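# Stow earphones in chest drawer and close it

## Task

Place the coiled earphones inside the small chest's open drawer, then push the drawer closed, keeping the chest standing upright.

## Robot and tools

Robot: two seven-joint arms on a table. left_arm is mounted on the +y side at about (+0.031, +0.377, +0.013) m, right_arm on the -y side at about (+0.025, -0.387, +0.013) m; both face +x, out over the table. Arm names do not match image sides. left_arm's fingers can fold: a part held near the fingertip quarter of the pads is squeezed normally, but deeper toward the palm the fingers may wrap it, holding a narrow item loosely and a wide one too hard, and a fingertip pressed into a surface folds easily so the arm can pass the surface almost unnoticed. right_arm's fingers are rigid.

Frames: the scene frame has its origin at table height between the arms, +z up, +x forward. Each arm reports its gripper pose (end_effector_position in metres, end_effector_quat_wxyz) in its own base frame; fixed cameras and the table use the scene frame. Commanded offsets run along the current Hand target's own axes. The gripper's fingers point along its +z and close along its y. The reported position is the point between the closed pads; fingertips extend about 33 mm past it at small openings, about 9 mm when wide open. Readings may be off by a few centimetres.

Row format (all motion tools): 18 numbers, each in [-1, 1], one list covering both arms: left dx, dy, dz, rx, ry, rz, left gripper position, force_limit, speed, then the same nine for right. The six pose values are offsets, not poses, measured from that arm's Hand target at the start of the action or call; 1.0 equals 0.6 m for dx/dy/dz and 180 degrees for rx/ry/rz, which together form one rotation vector. Six zeros re-request the current Hand target. Every call must repeat each gripper's three numbers; a 0 there is a real command.

execute_actions(actions, cameras): actions is a list of actions; each action is up to 15 rows, one per 1/30 s step, and a short table keeps its last row until 15 steps pass. Every row counts from the action's starting Hand target, not from the row before; a new action restarts from the updated target, so a repeated offset moves further. An empty list returns state plus all camera images.

move(target, speed, blend, blocking, cameras): straight-line travel toward one row or a list of up to 15 rows, all offsets from the same starting Hand targets. speed is path top speed in m/s (0.002 to 2, default 0.25; rotation capped at twice that in rad/s and 2.5 rad/s), one value or one per target. blend in metres rounds corners of a list; 0 stops at each point. Paths last 0.5 to 10 s, do not avoid obstacles or the other arm, and grippers can lag or overshoot at speed. Gripper values for later targets are applied on arrival. The result adds a move: line (done, off_target, moving, held, fault) plus limits (paced = clipped, held = steps withheld). blocking=false returns early while the move continues.

wait(seconds 0 to 10), stop() to brake a move, zoom_image(camera, region [x0,y0,x1,y1] pixels, max 504 per side) on the newest images, clear_fault(arm) after a reported torque or force fault, finished_scene(scene: the current scene number) once the goal holds without the robot.

Cameras: cam_head_left and cam_head_right (504x504), cam_left_wrist and cam_right_wrist (896x504).

Gripper: position +1 = fully open (140 mm), about -0.8 = pads touching, -1 = close until blocked. force_limit sets squeeze after a slow close (about 14 N at -1, 40 N at 0, 58 N at +1); speed sets finger rate (about 30 mm/s at -1, 140 at 0, 250 at +1) and faster closes grip much harder. Both begin at +1. object_status: 0 moving, 1 blocked while opening, 2 blocked while closing (a grip), 3 reached target or pads met. Confirm a grasp by status 2. To tighten, raise force_limit and nudge position (-1 to -0.98); to loosen, reopen and close slowly. position_measured is in counts: 3 open, about 75 = 100 mm, 139 = 60 mm, 200 = 20 mm, 230 = closed.

Control behaviour: each step the commanded pose is clipped to 70 mm and 16 degrees from the measured gripper pose; Hand target in the result is the clipped command and the base for the next offsets. Grippers often settle short; resend the gap as an offset. To stop pushing on something, command the target back past the gripper. Large wrist turns may swing the elbow.

Result lines: joint positions, joint torques, external joint torques (outside pushes, friction, held weight), flange force along gripper x y z (includes held weight, noisy during acceleration), Tool commands, Joint velocities (may be marked within noise), MOTOR HOT warnings.

Limits and faults: contact torque limits 85 N m on waist, shoulder, upper arm roll and elbow, 11 N m on forearm roll, wrist pitch and wrist roll; 85 N outside force on any part stops the arm until clear_fault (release a grip first if it pins the arm). Exceeding joint ranges or joint speed limits also faults. Ranges (rad): waist ±2.901, shoulder ±1.836, upper arm roll ±2.901, elbow -3.077 to -0.117 (straight -0.467), forearm roll ±2.876, wrist pitch 0.440 to 4.622, wrist roll ±3.051. Overheating from holding loads, long reach or pushing at an unreachable pose brakes the arm for 30 to 60 s or more.

Avoid: dropping the earphones or releasing them while moving, anything leaving the table, slamming the drawer or hitting the chest or fixed objects hard, tipping the chest, squeezing a part hard while it still rests on something, heavy twisting loads, and any contact between the two arms or grippers (the clearance check does not guard grippers). Loose items may get nudged occasionally.

Each tool is called after ">>>" as name([rows], argument=value, ...), one row to a line, values as JSON.

## Session

>>> execute_actions(actions=[])

Scene clock: 0.00 s.
left_arm: end_effector_position=(+0.2750, -0.3960, +0.3521) position_measured=3 object_status=3 end_effector_quat_wxyz=(-0.131, -0.087, +0.967, -0.202) | right_arm: end_effector_position=(+0.9334, +0.0132, +0.1545) position_measured=3 object_status=3 end_effector_quat_wxyz=(-0.321, +0.801, -0.303, +0.404)
Joint positions: left_arm=[-0.916 -0.404 0.194 -2.246 -0.425 1.944 0.797] | right_arm=[-0.592 1.091 0.916 -1.453 0.601 3.332 -1.967]
Joint velocities: within noise
Joint torques (N m): no reading
External joint torques (N m): no reading
Flange force (N): no reading
Hand target: left_arm +0.2750, -0.3960, +0.3521; -0.131, -0.087, +0.967, -0.202 | right_arm +0.9334, +0.0132, +0.1546; -0.321, +0.801, -0.303, +0.404
Tool commands: left_gripper/position=+1.0 left_gripper/force_limit=+1.0 left_gripper/speed=+1.0 right_gripper/position=+1.0 right_gripper/force_limit=+1.0 right_gripper/speed=+1.0

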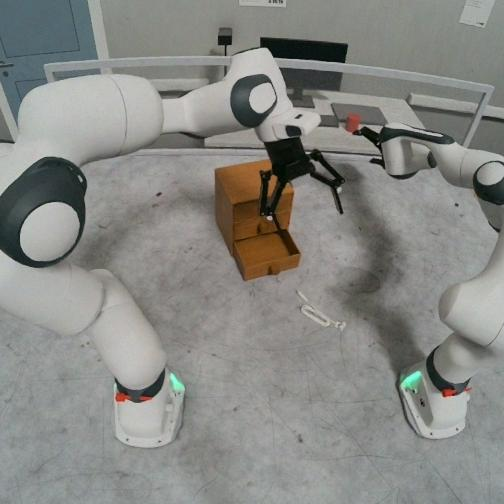

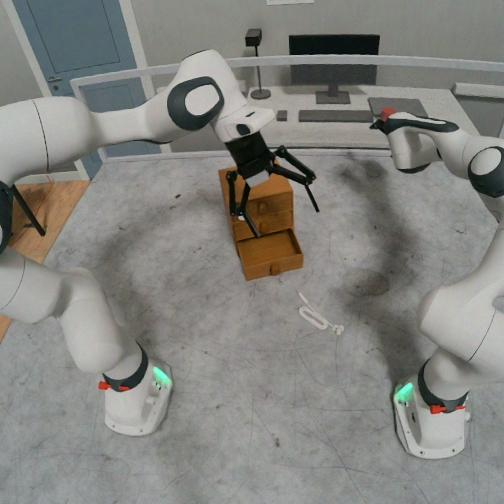

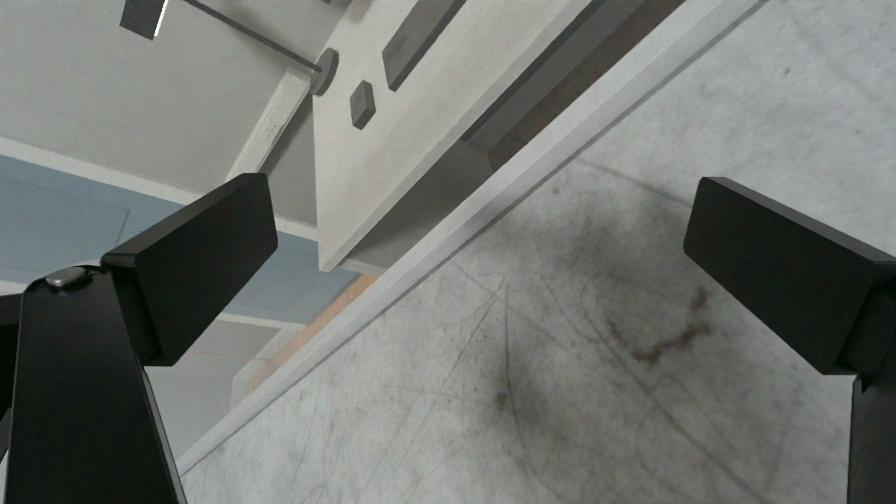

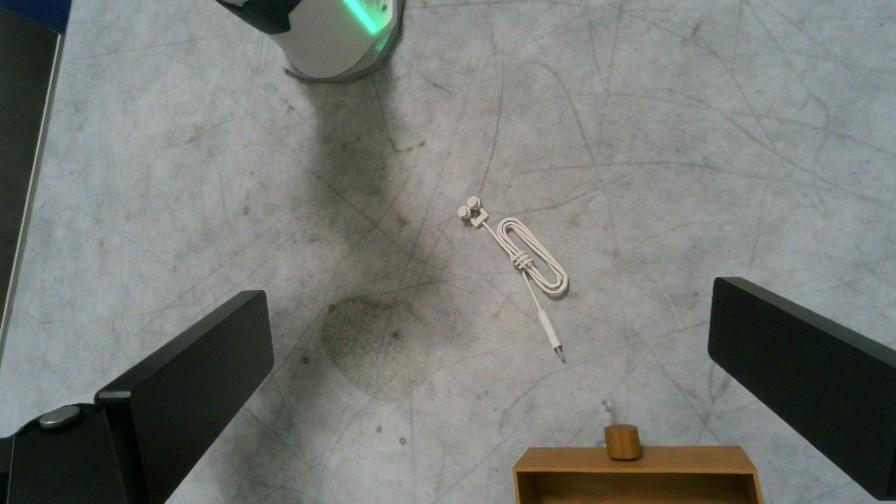

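>>> zoom_image(camera="cam_head_left", region=[190, 120, 390, 350])

>>> zoom_image(camera="cam_head_right", region=[190, 120, 390, 350])

>>> zoom_image(camera="cam_right_wrist", region=[400, 150, 800, 504])

Scaled by 2.191 from the camera's 504x504 image, which has a finer 720x720 frame.

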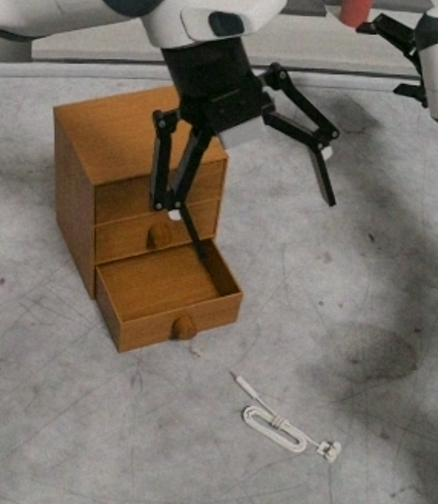

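Scaled by 2.191 from the camera's 504x504 image, which has a finer 720x720 frame.

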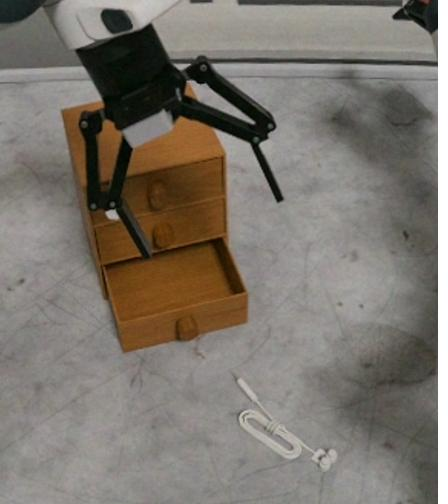

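Scaled by 1.260 from the camera's 896x504 image, which has a finer 1280x720 frame.

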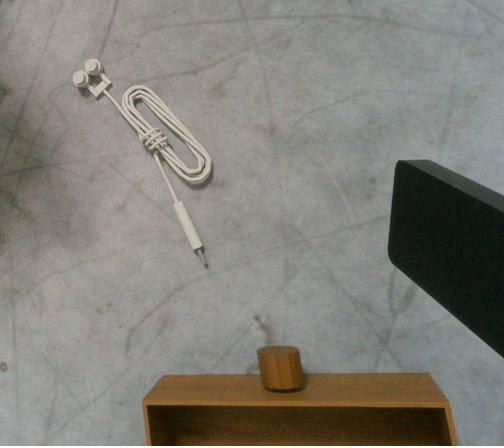

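>>> zoom_image(camera="cam_head_left", region=[80, 320, 240, 480])

>>> zoom_image(camera="cam_head_left", region=[344, 320, 504, 480])

Scaled by 3.150 from the camera's 504x504 image, which has a finer 720x720 frame.

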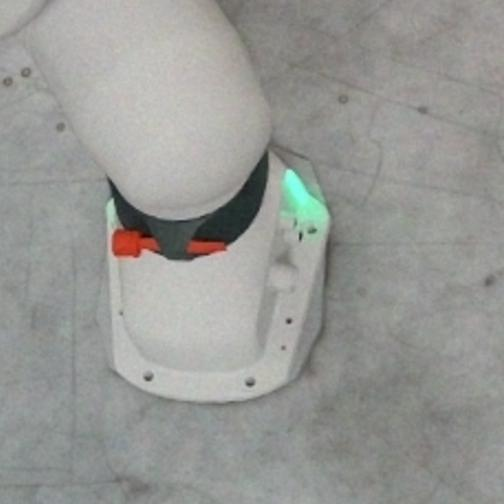

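Scaled by 3.150 from the camera's 504x504 image, which has a finer 720x720 frame.

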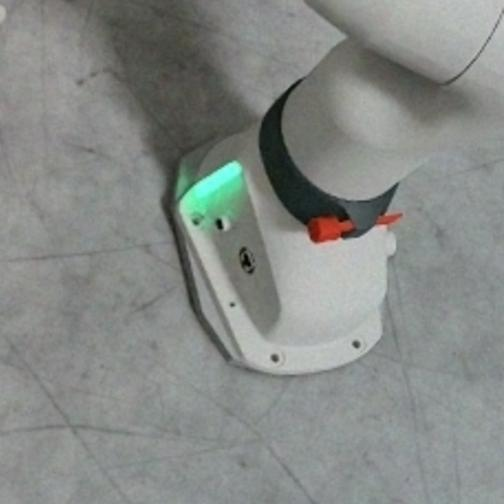

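>>> move(target=[-0.0473, -0.0293, 0.2515, -0.0835, -0.1341, -0.218, -0.25, 0, 0, -0.088, -0.052, -0.358, 0, 0, 0, 1, 1, 1], cameras=["all"], speed=0.2)

Scene clock: 15.10 s.
left_arm: end_effector_position=(+0.2736, -0.4713, +0.2173) position_measured=160 object_status=3 end_effector_quat_wxyz=(-0.001, -0.423, +0.906, -0.002) | right_arm: end_effector_position=(+0.7343, +0.0143, +0.2549) position_measured=3 object_status=3 end_effector_quat_wxyz=(-0.321, +0.802, -0.300, +0.405)
Joint positions: left_arm=[-0.747 -0.009 -0.296 -2.086 -0.006 2.081 -0.344] | right_arm=[-1.307 0.843 1.505 -2.316 0.626 3.602 -1.934]
Joint velocities: left_arm=[-0.001 0.002 0 0 -0.001 -0.001 -0.006] | right_arm=[within noise]
Joint torques (N m): left_arm=[0.16 -30.9 0.21 24.36 0.99 2.35 -0.29] | right_arm=[-0.61 -21.59 21.69 15.19 -2.83 1.99 0.18]
External joint torques (N m): left_arm=[0.27 -0.41 0.25 0.21 0.33 -0.25 -0.29] | right_arm=[-0.6 0.22 -1.11 0.32 0.3 0.36 0.24]
Flange force (N): left_arm=[0.1 -0.1 -1.2] | right_arm=[0.2 1.0 2.0]
Hand target: left_arm +0.2730, -0.4710, +0.2170; +0.000, -0.425, +0.905, +0.000 | right_arm +0.7337, +0.0136, +0.2547; -0.321, +0.801, -0.303, +0.404
Off the commanded pose: left_arm 0.001 m, 0 deg | right_arm 0.001 m, 0 deg.
move: done

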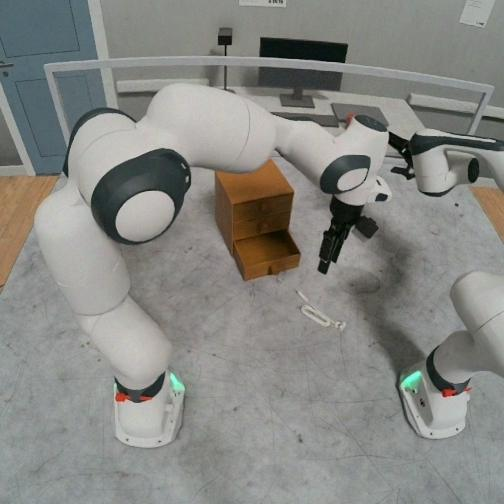

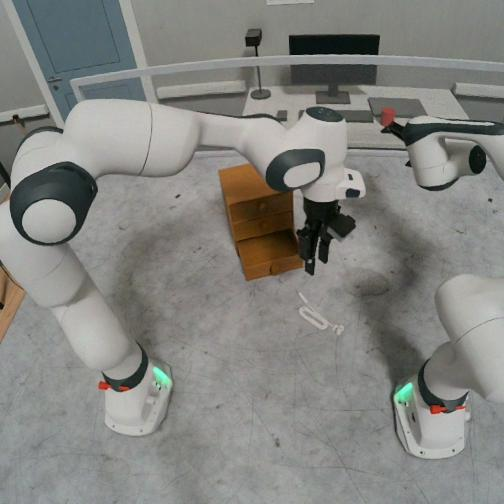

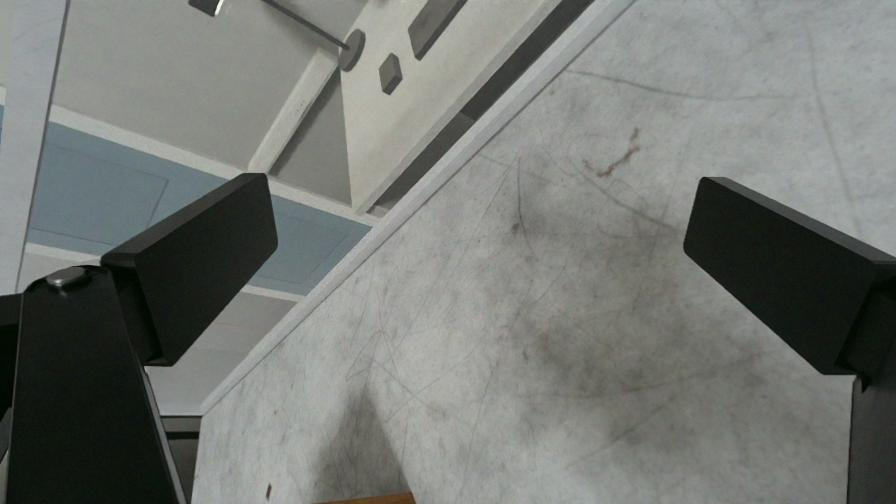

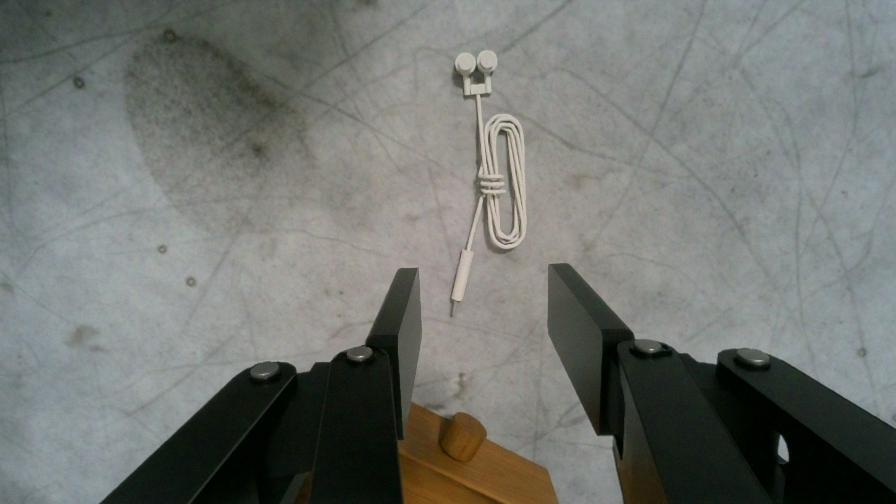

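>>> zoom_image(camera="cam_right_wrist", region=[300, 20, 720, 504])

Scaled by 1.041 from the camera's 896x504 image, which has a finer 1280x720 frame.

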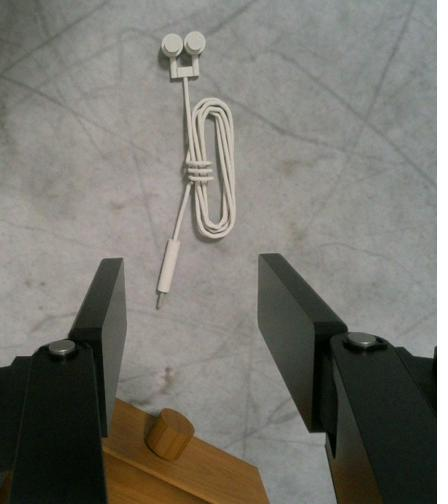

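>>> move(target=[0.048, 0.123, 0.27, 0, 0, 0, -0.85, -0.5, 0, 0, 0, 0, 0, 0, 0, 1, 1, 1], cameras=["cam_right_wrist", "cam_head_right"], speed=0.2)

Scene clock: 20.03 s.
left_arm: end_effector_position=(+0.1974, -0.4457, +0.0557) position_measured=233 object_status=3 end_effector_quat_wxyz=(-0.001, -0.423, +0.906, +0.001) | right_arm: end_effector_position=(+0.7343, +0.0143, +0.2549) position_measured=3 object_status=3 end_effector_quat_wxyz=(-0.321, +0.802, -0.300, +0.405)
Joint positions: left_arm=[-0.812 0.096 -0.337 -2.435 0.053 2.523 -0.494] | right_arm=[-1.307 0.843 1.505 -2.316 0.626 3.602 -1.934]
Joint torques (N m): left_arm=[0.15 -29.78 0.21 19.38 0.77 2.64 -0.22] | right_arm=[-0.56 -21.65 21.68 15.19 -2.81 2 0.13]
External joint torques (N m): left_arm=[0.14 -0.19 1.05 -0.57 0.32 0.01 -0.22] | right_arm=[-0.57 0.26 -1.22 0.26 0.34 0.37 0.19]
Flange force (N): left_arm=[-1.2 1.1 0.8] | right_arm=[0.0 1.2 2.2]
Hand target: left_arm +0.1978, -0.4460, +0.0550; +0.000, -0.425, +0.905, +0.000 | right_arm +0.7337, +0.0136, +0.2547; -0.321, +0.801, -0.303, +0.404
Off the commanded pose: left_arm 0.001 m, 0 deg | right_arm 0.001 m, 0 deg.
move: done
Images, in order (width x height): cam_head_right 504x504, cam_right_wrist 896x504.

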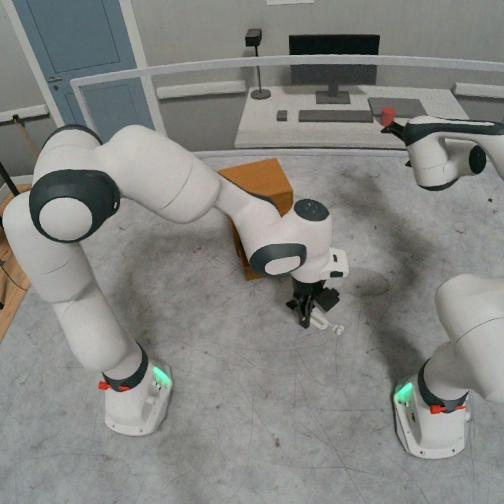

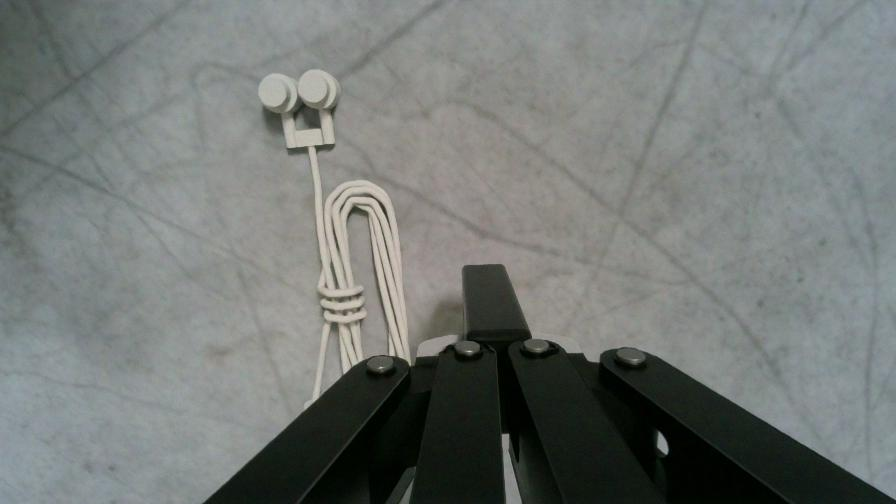

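>>> move([
  [0, 0, 0.04, 0, 0, 0, -0.85, -0.5, 0, 0, 0, 0, 0, 0, 0, 1, 1, 1],
], cameras=["cam_right_wrist"], speed=0.06)

>>> move([
  [0, 0, 0.0067, 0, 0, 0, -0.85, -0.5, 0, 0, 0, 0, 0, 0, 0, 1, 1, 1],
], speed=0.02)

>>> move([
  [0, 0, 0.005, 0, 0, 0, -0.85, -0.5, 0, 0, 0, 0, 0, 0, 0, 1, 1, 1],
], speed=0.02)

Scene clock: 21.87 s.
left_arm: end_effector_position=(+0.1974, -0.4455, +0.0316) position_measured=233 object_status=3 end_effector_quat_wxyz=(-0.001, -0.423, +0.906, +0.001) | right_arm: end_effector_position=(+0.7343, +0.0143, +0.2549) position_measured=3 object_status=3 end_effector_quat_wxyz=(-0.321, +0.802, -0.300, +0.405)
Joint positions: left_arm=[-0.82 0.155 -0.324 -2.44 0.091 2.583 -0.521] | right_arm=[-1.307 0.843 1.505 -2.316 0.626 3.602 -1.934]
Joint velocities: left_arm=[0 -0.002 -0.001 0.001 0.001 0.003 -0.006] | right_arm=[within noise]
Joint torques (N m): left_arm=[0.17 -30.96 -0.33 18.45 0.72 2.7 -0.24] | right_arm=[-0.65 -21.61 21.76 15.2 -2.82 1.99 0.16]
External joint torques (N m): left_arm=[0.09 -0.41 0.91 -0.48 0.31 0.09 -0.24] | right_arm=[-0.73 0.3 -1.17 0.31 0.33 0.36 0.23]
Flange force (N): left_arm=[-1.0 1.6 0.6] | right_arm=[0.2 1.4 1.7]
Hand target: left_arm +0.1978, -0.4460, +0.0310; +0.000, -0.425, +0.905, +0.000 | right_arm +0.7337, +0.0136, +0.2547; -0.321, +0.801, -0.303, +0.404
Off the commanded pose: left_arm 0.001 m, 0 deg | right_arm 0.001 m, 0 deg.
move: done
Images, in order (width x height): cam_right_wrist 896x504.

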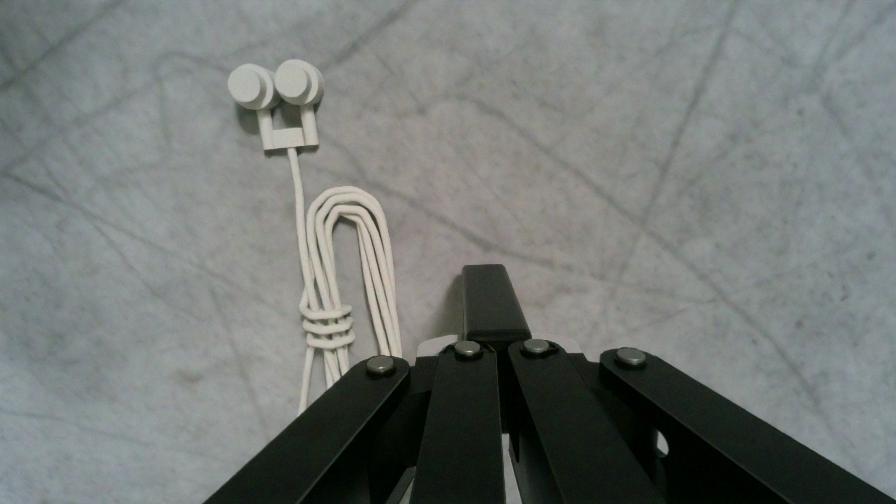

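Scene clock: 22.63 s.
left_arm: end_effector_position=(+0.1975, -0.4456, +0.0277) position_measured=233 object_status=3 end_effector_quat_wxyz=(+0.000, -0.423, +0.906, +0.001) | right_arm: end_effector_position=(+0.7343, +0.0143, +0.2549) position_measured=3 object_status=3 end_effector_quat_wxyz=(-0.321, +0.802, -0.300, +0.405)
Joint positions: left_arm=[-0.823 0.166 -0.321 -2.44 0.098 2.593 -0.527] | right_arm=[-1.307 0.843 1.505 -2.316 0.626 3.602 -1.934]
Joint velocities: left_arm=[-0.001 0.001 0.001 -0.001 0.002 0.004 -0.005] | right_arm=[within noise]
Joint torques (N m): left_arm=[0.32 -31.12 -0.03 18.2 0.76 2.64 -0.21] | right_arm=[-0.6 -21.62 21.64 15.2 -2.82 1.99 0.15]
External joint torques (N m): left_arm=[0.32 -0.32 1.35 -0.57 0.36 0.04 -0.21] | right_arm=[-0.55 0.27 -1.17 0.28 0.32 0.35 0.21]
Flange force (N): left_arm=[-1.6 1.2 0.9] | right_arm=[0.1 1.2 2.3]
Hand target: left_arm +0.1978, -0.4460, +0.0270; +0.000, -0.425, +0.905, +0.000 | right_arm +0.7337, +0.0136, +0.2547; -0.321, +0.801, -0.303, +0.404
Off the commanded pose: left_arm 0.001 m, 0 deg | right_arm 0.001 m, 0 deg.
move: done

Scene clock: 23.33 s.
left_arm: end_effector_position=(+0.1975, -0.4456, +0.0249) position_measured=233 object_status=3 end_effector_quat_wxyz=(+0.000, -0.423, +0.906, +0.001) | right_arm: end_effector_position=(+0.7343, +0.0143, +0.2549) position_measured=3 object_status=3 end_effector_quat_wxyz=(-0.321, +0.802, -0.300, +0.405)
Joint positions: left_arm=[-0.825 0.173 -0.318 -2.44 0.103 2.599 -0.53] | right_arm=[-1.307 0.843 1.505 -2.316 0.626 3.602 -1.934]
Joint velocities: left_arm=[-0.003 0 0.003 0 0.002 0.001 -0.004] | right_arm=[within noise]
Joint torques (N m): left_arm=[0.6 -30.45 -0.18 17.89 0.7 2.92 -0.22] | right_arm=[-0.61 -21.64 21.62 15.2 -2.83 1.99 0.19]
External joint torques (N m): left_arm=[0.67 0.45 1.32 -0.74 0.3 0.32 -0.22] | right_arm=[-0.47 0.2 -1.13 0.24 0.3 0.35 0.25]
Flange force (N): left_arm=[-1.6 0.4 3.4] | right_arm=[0.0 0.9 2.3]
Hand target: left_arm +0.1978, -0.4460, +0.0240; +0.000, -0.425, +0.905, +0.000 | right_arm +0.7337, +0.0136, +0.2547; -0.321, +0.801, -0.303, +0.404
Off the commanded pose: left_arm 0.001 m, 0 deg | right_arm 0.001 m, 0 deg.
move: done

>>> move([
  [0, 0, 0.004, 0, 0, 0, -0.85, -0.5, 0, 0, 0, 0, 0, 0, 0, 1, 1, 1],
], speed=0.02, cameras=["cam_right_wrist"])

Scene clock: 25.13 s.
left_arm: end_effector_position=(+0.1975, -0.4457, +0.0249) position_measured=233 object_status=3 end_effector_quat_wxyz=(+0.001, -0.423, +0.906, +0.001) | right_arm: end_effector_position=(+0.7343, +0.0143, +0.2549) position_measured=3 object_status=3 end_effector_quat_wxyz=(-0.321, +0.802, -0.300, +0.405)
Joint positions: left_arm=[-0.827 0.173 -0.316 -2.44 0.106 2.599 -0.533] | right_arm=[-1.307 0.843 1.505 -2.316 0.626 3.602 -1.934]
Joint torques (N m): left_arm=[0.45 -27.2 0.2 17.4 0.88 3.71 -0.16] | right_arm=[-0.64 -21.6 21.68 15.23 -2.82 1.98 0.18]
External joint torques (N m): left_arm=[0.39 3.63 1.57 -1.17 0.49 1.13 -0.16] | right_arm=[-0.61 0.31 -1.23 0.29 0.33 0.34 0.24]
Flange force (N): left_arm=[1.0 -4.4 14.0] | right_arm=[0.1 1.3 2.2]
Hand target: left_arm +0.1978, -0.4460, +0.0216; +0.000, -0.425, +0.905, +0.000 | right_arm +0.7337, +0.0136, +0.2547; -0.321, +0.801, -0.303, +0.404
Off the commanded pose: left_arm 0.003 m, 0 deg | right_arm 0.001 m, 0 deg.
move: done
Images, in order (width x height): cam_right_wrist 896x504.

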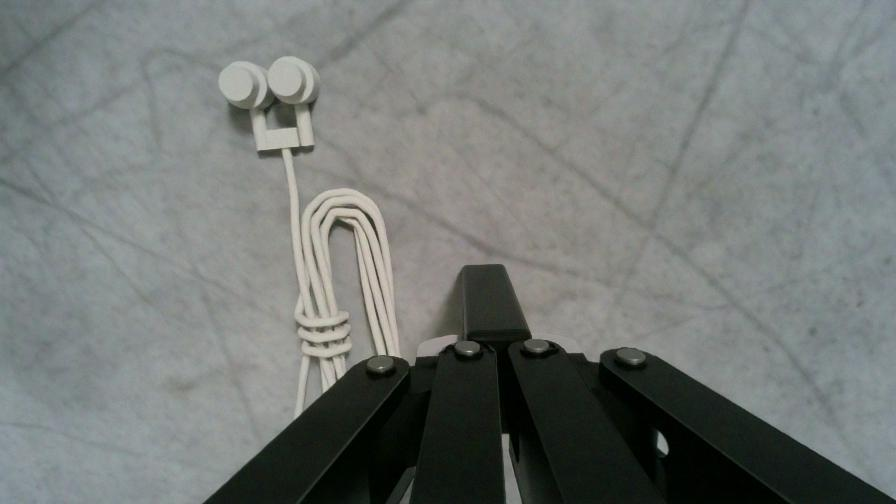

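>>> move([
  [0, 0, -0.06, 0, 0, 0, 0.048, -0.5, 0, 0, 0, 0, 0, 0, 0, 1, 1, 1],
  [0, -0.0867, -0.06, 0, 0, 0, 0.048, -0.5, 0, 0, 0, 0, 0, 0, 0, 1, 1, 1],
], speed=[0.06, 0.1], blend=[0.004, 0], cameras=["cam_right_wrist"])

Scene clock: 27.90 s.
left_arm: end_effector_position=(+0.2374, -0.4803, +0.0581) position_measured=123 object_status=3 end_effector_quat_wxyz=(-0.001, -0.429, +0.903, -0.002) | right_arm: end_effector_position=(+0.7343, +0.0143, +0.2549) position_measured=3 object_status=3 end_effector_quat_wxyz=(-0.321, +0.802, -0.300, +0.405)
Joint positions: left_arm=[-0.804 0.21 -0.305 -2.272 0.098 2.474 -0.495] | right_arm=[-1.307 0.843 1.505 -2.316 0.626 3.602 -1.934]
Joint velocities: left_arm=[0 0 0.001 0.001 0.001 -0.004 0.005] | right_arm=[within noise]
Joint torques (N m): left_arm=[0.62 -34.46 -1.21 20.66 0.74 2.34 0.17] | right_arm=[-0.62 -21.59 21.66 15.26 -2.84 2 0.13]
External joint torques (N m): left_arm=[0.69 -0.36 0.63 0.06 0.26 -0.3 0.17] | right_arm=[-0.52 0.29 -1.12 0.31 0.29 0.36 0.19]
Flange force (N): left_arm=[-1.5 -0.4 -1.2] | right_arm=[0.0 1.2 2.4]
Hand target: left_arm +0.2378, -0.4793, +0.0576; +0.000, -0.425, +0.905, +0.000 | right_arm +0.7337, +0.0136, +0.2547; -0.321, +0.801, -0.303, +0.404
Off the commanded pose: left_arm 0.001 m, 1 deg | right_arm 0.001 m, 0 deg.
move: done
Images, in order (width x height): cam_right_wrist 896x504.

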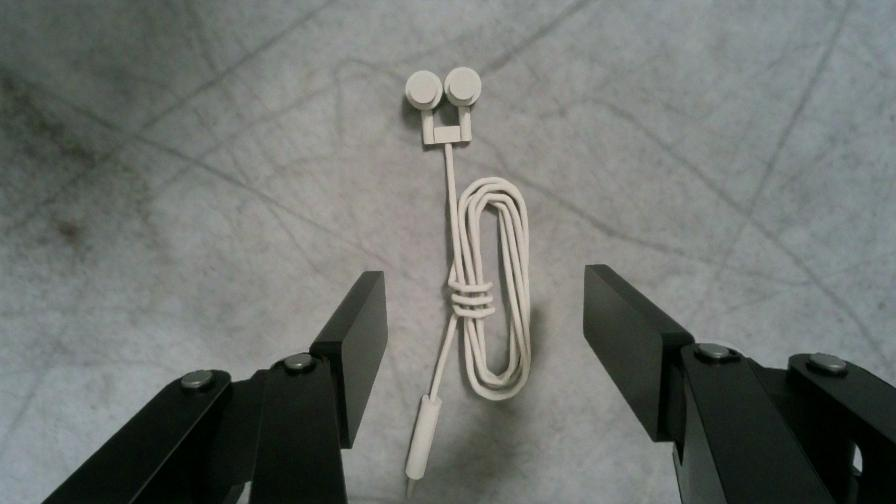

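>>> move([
  [0, 0.005, 0.0515, 0, 0, 0, 0.048, -0.5, 0, 0, 0, 0, 0, 0, 0, 1, 1, 1],
], speed=[0.08], cameras=["cam_right_wrist"])

Scene clock: 29.43 s.
left_arm: end_effector_position=(+0.2349, -0.4766, +0.0270) position_measured=123 object_status=3 end_effector_quat_wxyz=(-0.001, -0.423, +0.906, +0.002) | right_arm: end_effector_position=(+0.7343, +0.0143, +0.2549) position_measured=3 object_status=3 end_effector_quat_wxyz=(-0.321, +0.802, -0.300, +0.405)
Joint positions: left_arm=[-0.818 0.27 -0.288 -2.285 0.132 2.538 -0.508] | right_arm=[-1.307 0.843 1.505 -2.316 0.626 3.602 -1.934]
Joint velocities: left_arm=[-0.001 0.001 0 0.001 0 0.005 -0.004] | right_arm=[within noise]
Joint torques (N m): left_arm=[0.22 -35.81 -1.71 19.07 0.74 2.58 -0.17] | right_arm=[-0.57 -21.66 21.61 15.23 -2.82 1.99 0.19]
External joint torques (N m): left_arm=[0.31 -0.74 0.52 -0.38 0.3 -0.01 -0.17] | right_arm=[-0.47 0.21 -1.17 0.29 0.31 0.35 0.25]
Flange force (N): left_arm=[-1.4 2.4 -1.0] | right_arm=[0.1 0.9 2.5]
Hand target: left_arm +0.2355, -0.4773, +0.0267; +0.000, -0.425, +0.905, +0.000 | right_arm +0.7337, +0.0136, +0.2547; -0.321, +0.801, -0.303, +0.404
Off the commanded pose: left_arm 0.001 m, 0 deg | right_arm 0.001 m, 0 deg.
move: done
Images, in order (width x height): cam_right_wrist 896x504.

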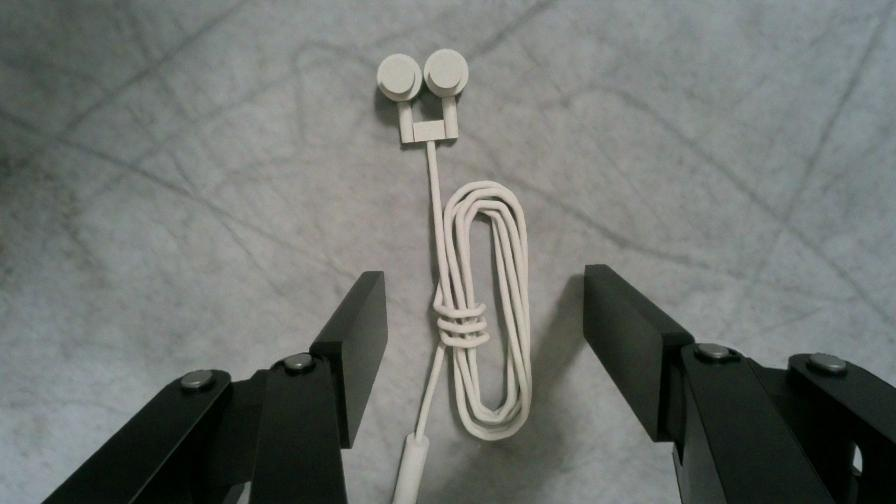

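>>> move([
  [0, 0, 0.0017, 0, 0, 0, 0.048, -0.5, 0, 0, 0, 0, 0, 0, 0, 1, 1, 1],
  [0, 0, 0.0017, 0, 0, 0, -1, -0.8, -1, 0, 0, 0, 0, 0, 0, 1, 1, 1],
], speed=[0.02, 0.02], cameras=["cam_right_wrist"])

Scene clock: 32.93 s.
left_arm: end_effector_position=(+0.2352, -0.4769, +0.0263) position_measured=215 object_status=2 end_effector_quat_wxyz=(+0.000, -0.424, +0.906, +0.001) | right_arm: end_effector_position=(+0.7343, +0.0143, +0.2549) position_measured=3 object_status=3 end_effector_quat_wxyz=(-0.321, +0.802, -0.300, +0.405)
Joint positions: left_arm=[-0.825 0.272 -0.281 -2.285 0.132 2.541 -0.509] | right_arm=[-1.307 0.843 1.505 -2.316 0.626 3.602 -1.934]
Joint torques (N m): left_arm=[0.19 -35.71 -1.06 18.93 0.43 2.68 -0.19] | right_arm=[-0.6 -21.59 21.69 15.3 -2.81 1.99 0.2]
External joint torques (N m): left_arm=[0.11 -0.41 0.98 -0.7 -0.01 0.05 -0.19] | right_arm=[-0.46 0.29 -1.12 0.31 0.33 0.34 0.26]
Flange force (N): left_arm=[-1.6 2.8 -0.1] | right_arm=[0.0 1.0 2.5]
Hand target: left_arm +0.2355, -0.4773, +0.0257; +0.000, -0.425, +0.905, +0.000 | right_arm +0.7337, +0.0136, +0.2547; -0.321, +0.801, -0.303, +0.404
Off the commanded pose: left_arm 0.001 m, 0 deg | right_arm 0.001 m, 0 deg.
move: done
Images, in order (width x height): cam_right_wrist 896x504.

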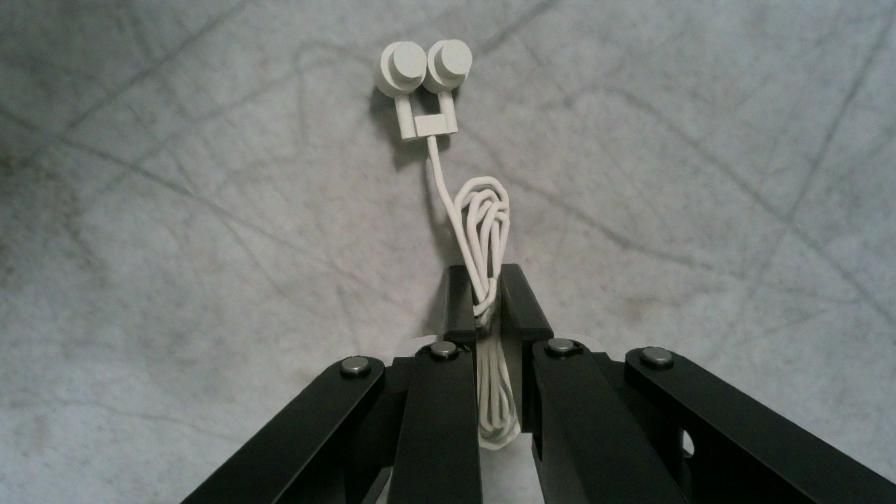

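>>> move([
  [0, 0, -0.1, 0, 0, 0, -1, -0.8, -1, 0, 0, 0, 0, 0, 0, 1, 1, 1],
], speed=[0.08], cameras=["cam_right_wrist", "cam_head_right", "cam_head_left"])

Scene clock: 34.67 s.
left_arm: end_effector_position=(+0.2360, -0.4775, +0.0847) position_measured=215 object_status=2 end_effector_quat_wxyz=(+0.001, -0.427, +0.904, -0.001) | right_arm: end_effector_position=(+0.7343, +0.0143, +0.2549) position_measured=3 object_status=3 end_effector_quat_wxyz=(-0.321, +0.802, -0.300, +0.405)
Joint positions: left_arm=[-0.806 0.149 -0.308 -2.269 0.07 2.412 -0.474] | right_arm=[-1.307 0.843 1.505 -2.316 0.626 3.602 -1.934]
Joint velocities: left_arm=[0 0.002 0 0 0 -0.003 0.004] | right_arm=[within noise]
Joint torques (N m): left_arm=[1.02 -33.8 -1.23 20.98 0.16 2.43 0.15] | right_arm=[-0.59 -21.59 21.68 15.2 -2.83 1.99 0.21]
External joint torques (N m): left_arm=[0.82 -0.92 -0.15 -0.34 -0.35 -0.19 0.15] | right_arm=[-0.53 0.28 -1.09 0.31 0.3 0.35 0.27]
Flange force (N): left_arm=[-2.9 3.4 -2.7] | right_arm=[0.0 1.1 2.2]
Hand target: left_arm +0.2355, -0.4773, +0.0857; +0.000, -0.425, +0.905, +0.000 | right_arm +0.7337, +0.0136, +0.2547; -0.321, +0.801, -0.303, +0.404
Off the commanded pose: left_arm 0.001 m, 0 deg | right_arm 0.001 m, 0 deg.
move: done
Images, in order (width x height): cam_head_left 504x504, cam_head_right 504x504, cam_right_wrist 896x504.

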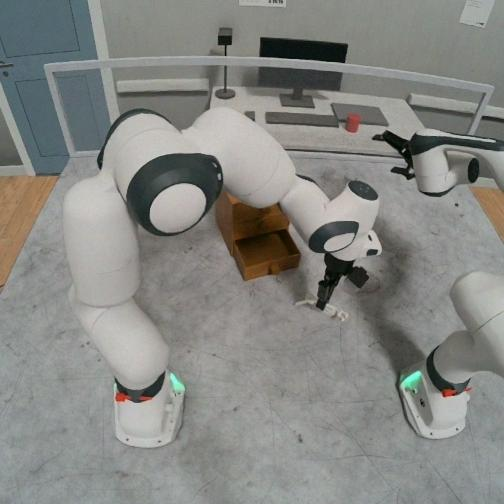

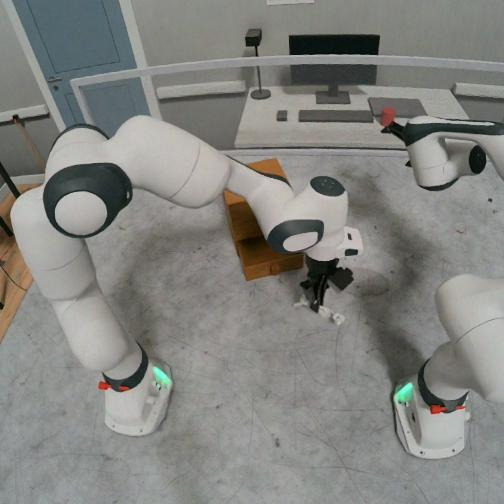

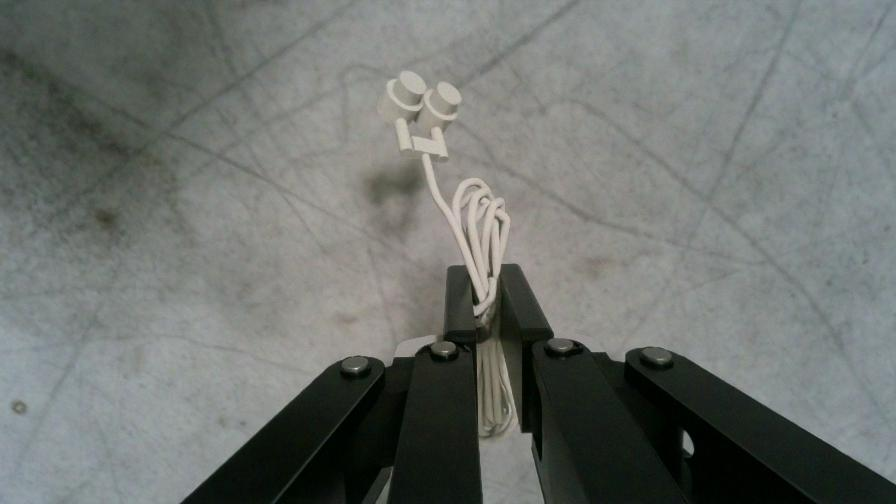

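>>> move([
  [0, 0, -0.1405, 0, 0, 0, -1, -0.8, -1, 0, 0, 0, 0, 0, 0, 1, 1, 1],
  [-0.4213, -0.1273, -0.1405, 0.0705, -0.141, -0.1812, -1, -0.8, -1, 0, 0, 0, 0, 0, 0, 1, 1, 1],
], speed=[0.15, 0.18], blend=[0.03, 0], cameras=["cam_right_wrist", "cam_head_right", "cam_head_left"])

Scene clock: 44.30 s.
left_arm: end_effector_position=(+0.4550, -0.3326, +0.1697) position_measured=215 object_status=2 end_effector_quat_wxyz=(+0.240, -0.645, +0.726, -0.006) | right_arm: end_effector_position=(+0.7343, +0.0143, +0.2549) position_measured=3 object_status=3 end_effector_quat_wxyz=(-0.321, +0.802, -0.300, +0.405)
Joint positions: left_arm=[-0.693 0.098 -0.158 -2.145 0.613 2.157 -1.1] | right_arm=[-1.307 0.843 1.505 -2.316 0.626 3.602 -1.934]
Joint velocities: left_arm=[-0.001 0 0.001 0 0 0.001 -0.005] | right_arm=[within noise]
Joint torques (N m): left_arm=[0.28 -34.51 0.59 23.41 1.2 1.66 -0.25] | right_arm=[-0.57 -21.63 21.68 15.26 -2.81 2 0.18]
External joint torques (N m): left_arm=[0.41 -0.48 1.09 0.22 0.38 -0.28 -0.21] | right_arm=[-0.51 0.22 -1.12 0.35 0.32 0.37 0.24]
Flange force (N): left_arm=[-1.0 -0.4 0.0] | right_arm=[0.2 0.9 2.4]
Hand target: left_arm +0.4557, -0.3316, +0.1700; +0.242, -0.647, +0.723, -0.006 | right_arm +0.7337, +0.0136, +0.2547; -0.321, +0.801, -0.303, +0.404
Off the commanded pose: left_arm 0.001 m, 0 deg | right_arm 0.001 m, 0 deg.
move: done
Images, in order (width x height): cam_head_left 504x504, cam_head_right 504x504, cam_right_wrist 896x504.

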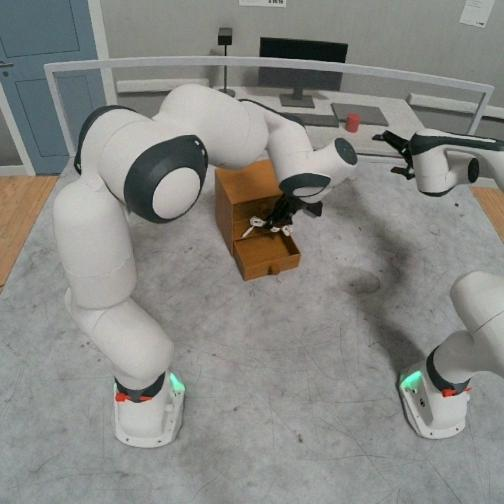

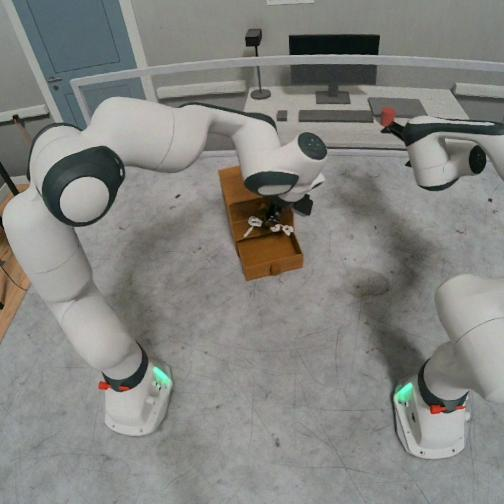

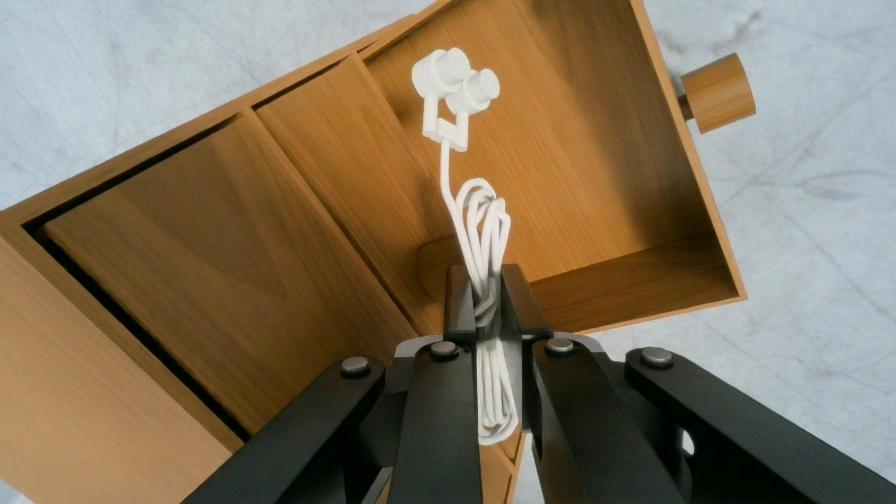

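>>> move([
  [0.0043, 0.0043, 0.0202, 0.0267, 0.2054, -0.0851, -1, -0.8, -1, 0, 0, 0, 0, 0, 0, 1, 1, 1],
], speed=[0.25], cameras=["cam_right_wrist", "cam_head_right", "cam_head_left"])

>>> zoom_image(camera="cam_head_left", region=[200, 180, 340, 290])

>>> zoom_image(camera="cam_head_right", region=[200, 180, 340, 290])

Scene clock: 52.27 s.
left_arm: end_effector_position=(+0.4559, -0.3291, +0.1549) position_measured=215 object_status=2 end_effector_quat_wxyz=(-0.026, +0.692, -0.669, +0.269) | right_arm: end_effector_position=(+0.7343, +0.0143, +0.2549) position_measured=3 object_status=3 end_effector_quat_wxyz=(-0.321, +0.802, -0.300, +0.405)
Joint positions: left_arm=[-0.961 -0.135 0.365 -2.686 0.082 3.104 -0.7] | right_arm=[-1.307 0.843 1.505 -2.316 0.626 3.602 -1.934]
Joint velocities: left_arm=[0 -0.001 0.001 0.001 0 0.001 0.007] | right_arm=[within noise]
Joint torques (N m): left_arm=[0.1 -23.04 -0.28 20.5 0.07 3.54 0.16] | right_arm=[-0.55 -21.61 21.66 15.21 -2.82 1.99 0.17]
External joint torques (N m): left_arm=[0.11 -1.52 1.07 0.21 -0.37 -0.04 0.19] | right_arm=[-0.49 0.3 -1.24 0.24 0.33 0.35 0.23]
Flange force (N): left_arm=[0.0 0.0 0.0] | right_arm=[-0.1 1.2 2.6]
Hand target: left_arm +0.4576, -0.3300, +0.1576; -0.024, +0.690, -0.671, +0.271 | right_arm +0.7337, +0.0136, +0.2547; -0.321, +0.801, -0.303, +0.404
Off the commanded pose: left_arm 0.003 m, 0 deg | right_arm 0.001 m, 0 deg.
move: done
Images, in order (width x height): cam_head_left 504x504, cam_head_right 504x504, cam_right_wrist 896x504.

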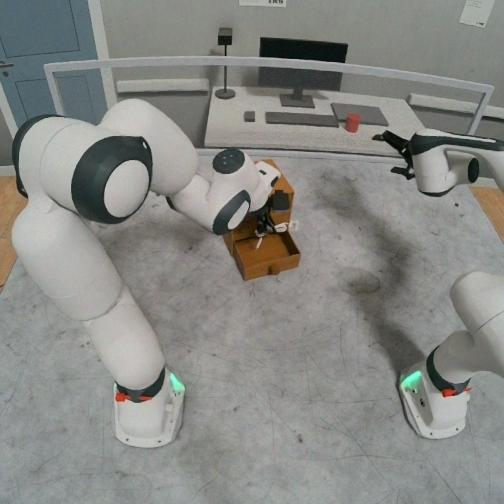

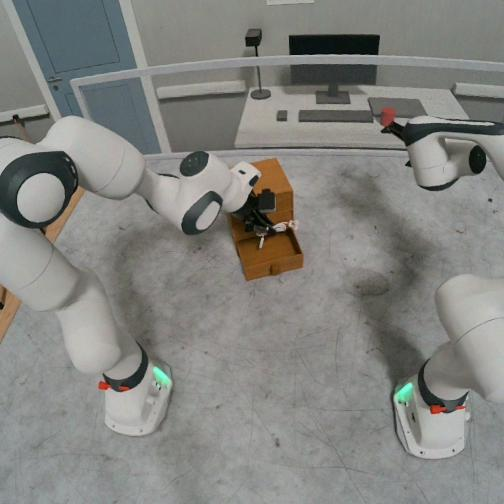

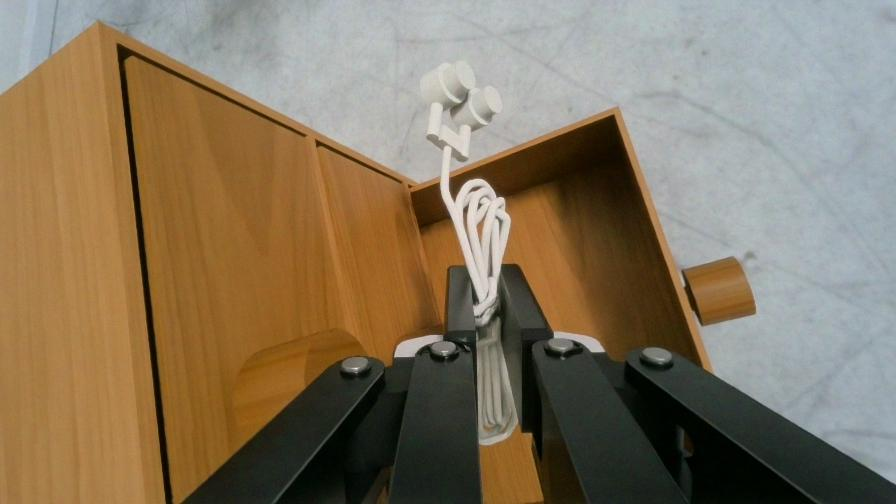

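Scaled by 3.600 from the camera's 504x504 image, which has a finer 720x720 frame.

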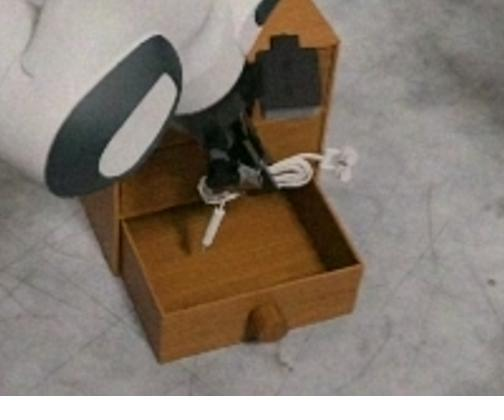

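Scaled by 3.600 from the camera's 504x504 image, which has a finer 720x720 frame.

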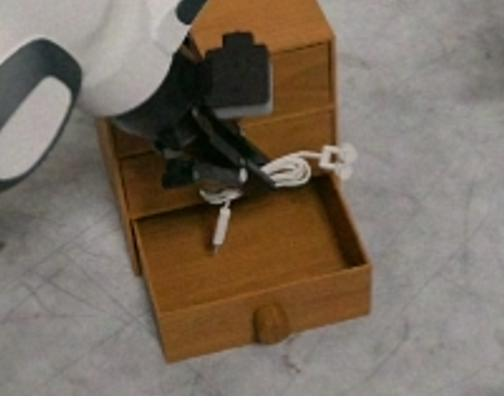

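>>> move([
  [-0.022, 0.0428, 0.0018, 0.0085, -0.1212, 0.0027, -1, -0.8, -1, 0, 0, 0, 0, 0, 0, 1, 1, 1],
], speed=[0.25], cameras=["cam_right_wrist", "cam_head_right", "cam_head_left"])

>>> zoom_image(camera="cam_head_left", region=[200, 180, 340, 290])

>>> zoom_image(camera="cam_head_right", region=[200, 180, 340, 290])

Scene clock: 56.80 s.
left_arm: end_effector_position=(+0.4347, -0.3212, +0.1421) position_measured=215 object_status=2 end_effector_quat_wxyz=(-0.159, +0.724, -0.655, +0.145) | right_arm: end_effector_position=(+0.7343, +0.0143, +0.2549) position_measured=3 object_status=3 end_effector_quat_wxyz=(-0.321, +0.802, -0.300, +0.405)
Joint positions: left_arm=[-0.625 -0.085 -0.107 -2.497 0.654 2.622 -1.373] | right_arm=[-1.307 0.843 1.505 -2.316 0.626 3.602 -1.934]
Joint velocities: left_arm=[0.001 -0.001 -0.001 -0.001 0 0 -0.007] | right_arm=[within noise]
Joint torques (N m): left_arm=[0.99 -27.15 0.33 22.15 0.35 2.38 -0.31] | right_arm=[-0.53 -21.61 21.71 15.19 -2.83 1.99 0.17]
External joint torques (N m): left_arm=[1.04 -0.49 0.14 0.13 0.34 -0.24 -0.26] | right_arm=[-0.4 0.24 -1.08 0.22 0.31 0.35 0.23]
Flange force (N): left_arm=[-0.9 0.5 0.5] | right_arm=[-0.2 1.0 2.4]
Hand target: left_arm +0.4352, -0.3205, +0.1420; -0.161, +0.726, -0.653, +0.145 | right_arm +0.7337, +0.0136, +0.2547; -0.321, +0.801, -0.303, +0.404
Off the commanded pose: left_arm 0.001 m, 0 deg | right_arm 0.001 m, 0 deg.
move: done
Images, in order (width x height): cam_head_left 504x504, cam_head_right 504x504, cam_right_wrist 896x504.

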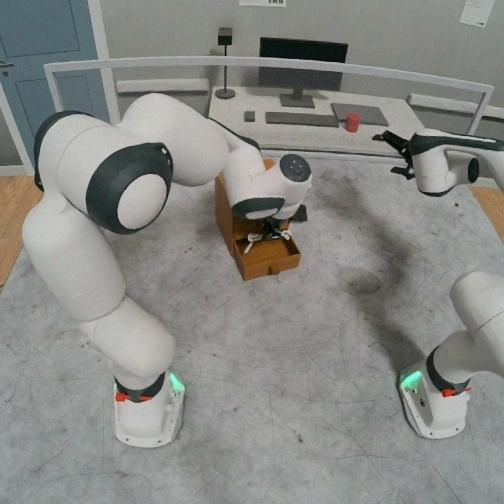

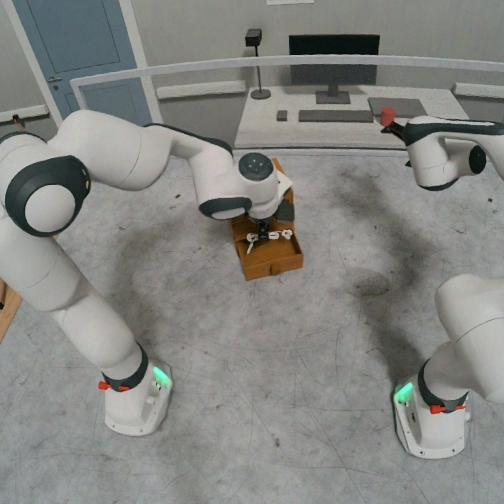

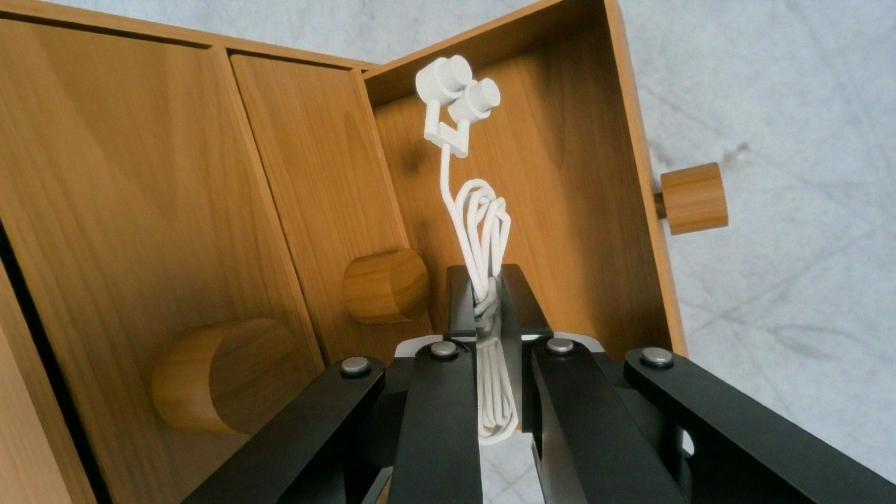

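Scaled by 3.600 from the camera's 504x504 image, which has a finer 720x720 frame.

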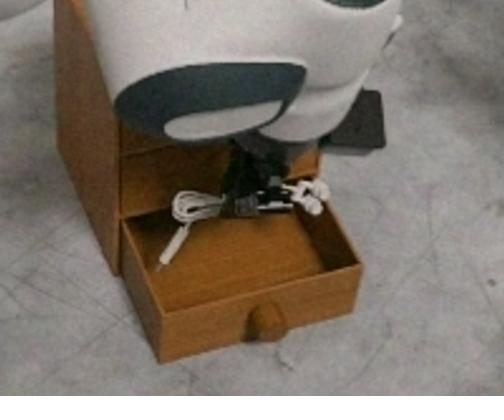

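Scaled by 3.600 from the camera's 504x504 image, which has a finer 720x720 frame.

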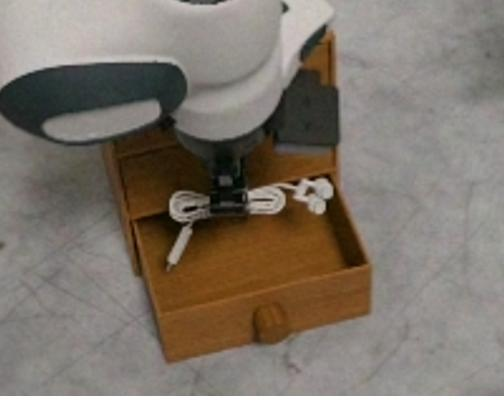

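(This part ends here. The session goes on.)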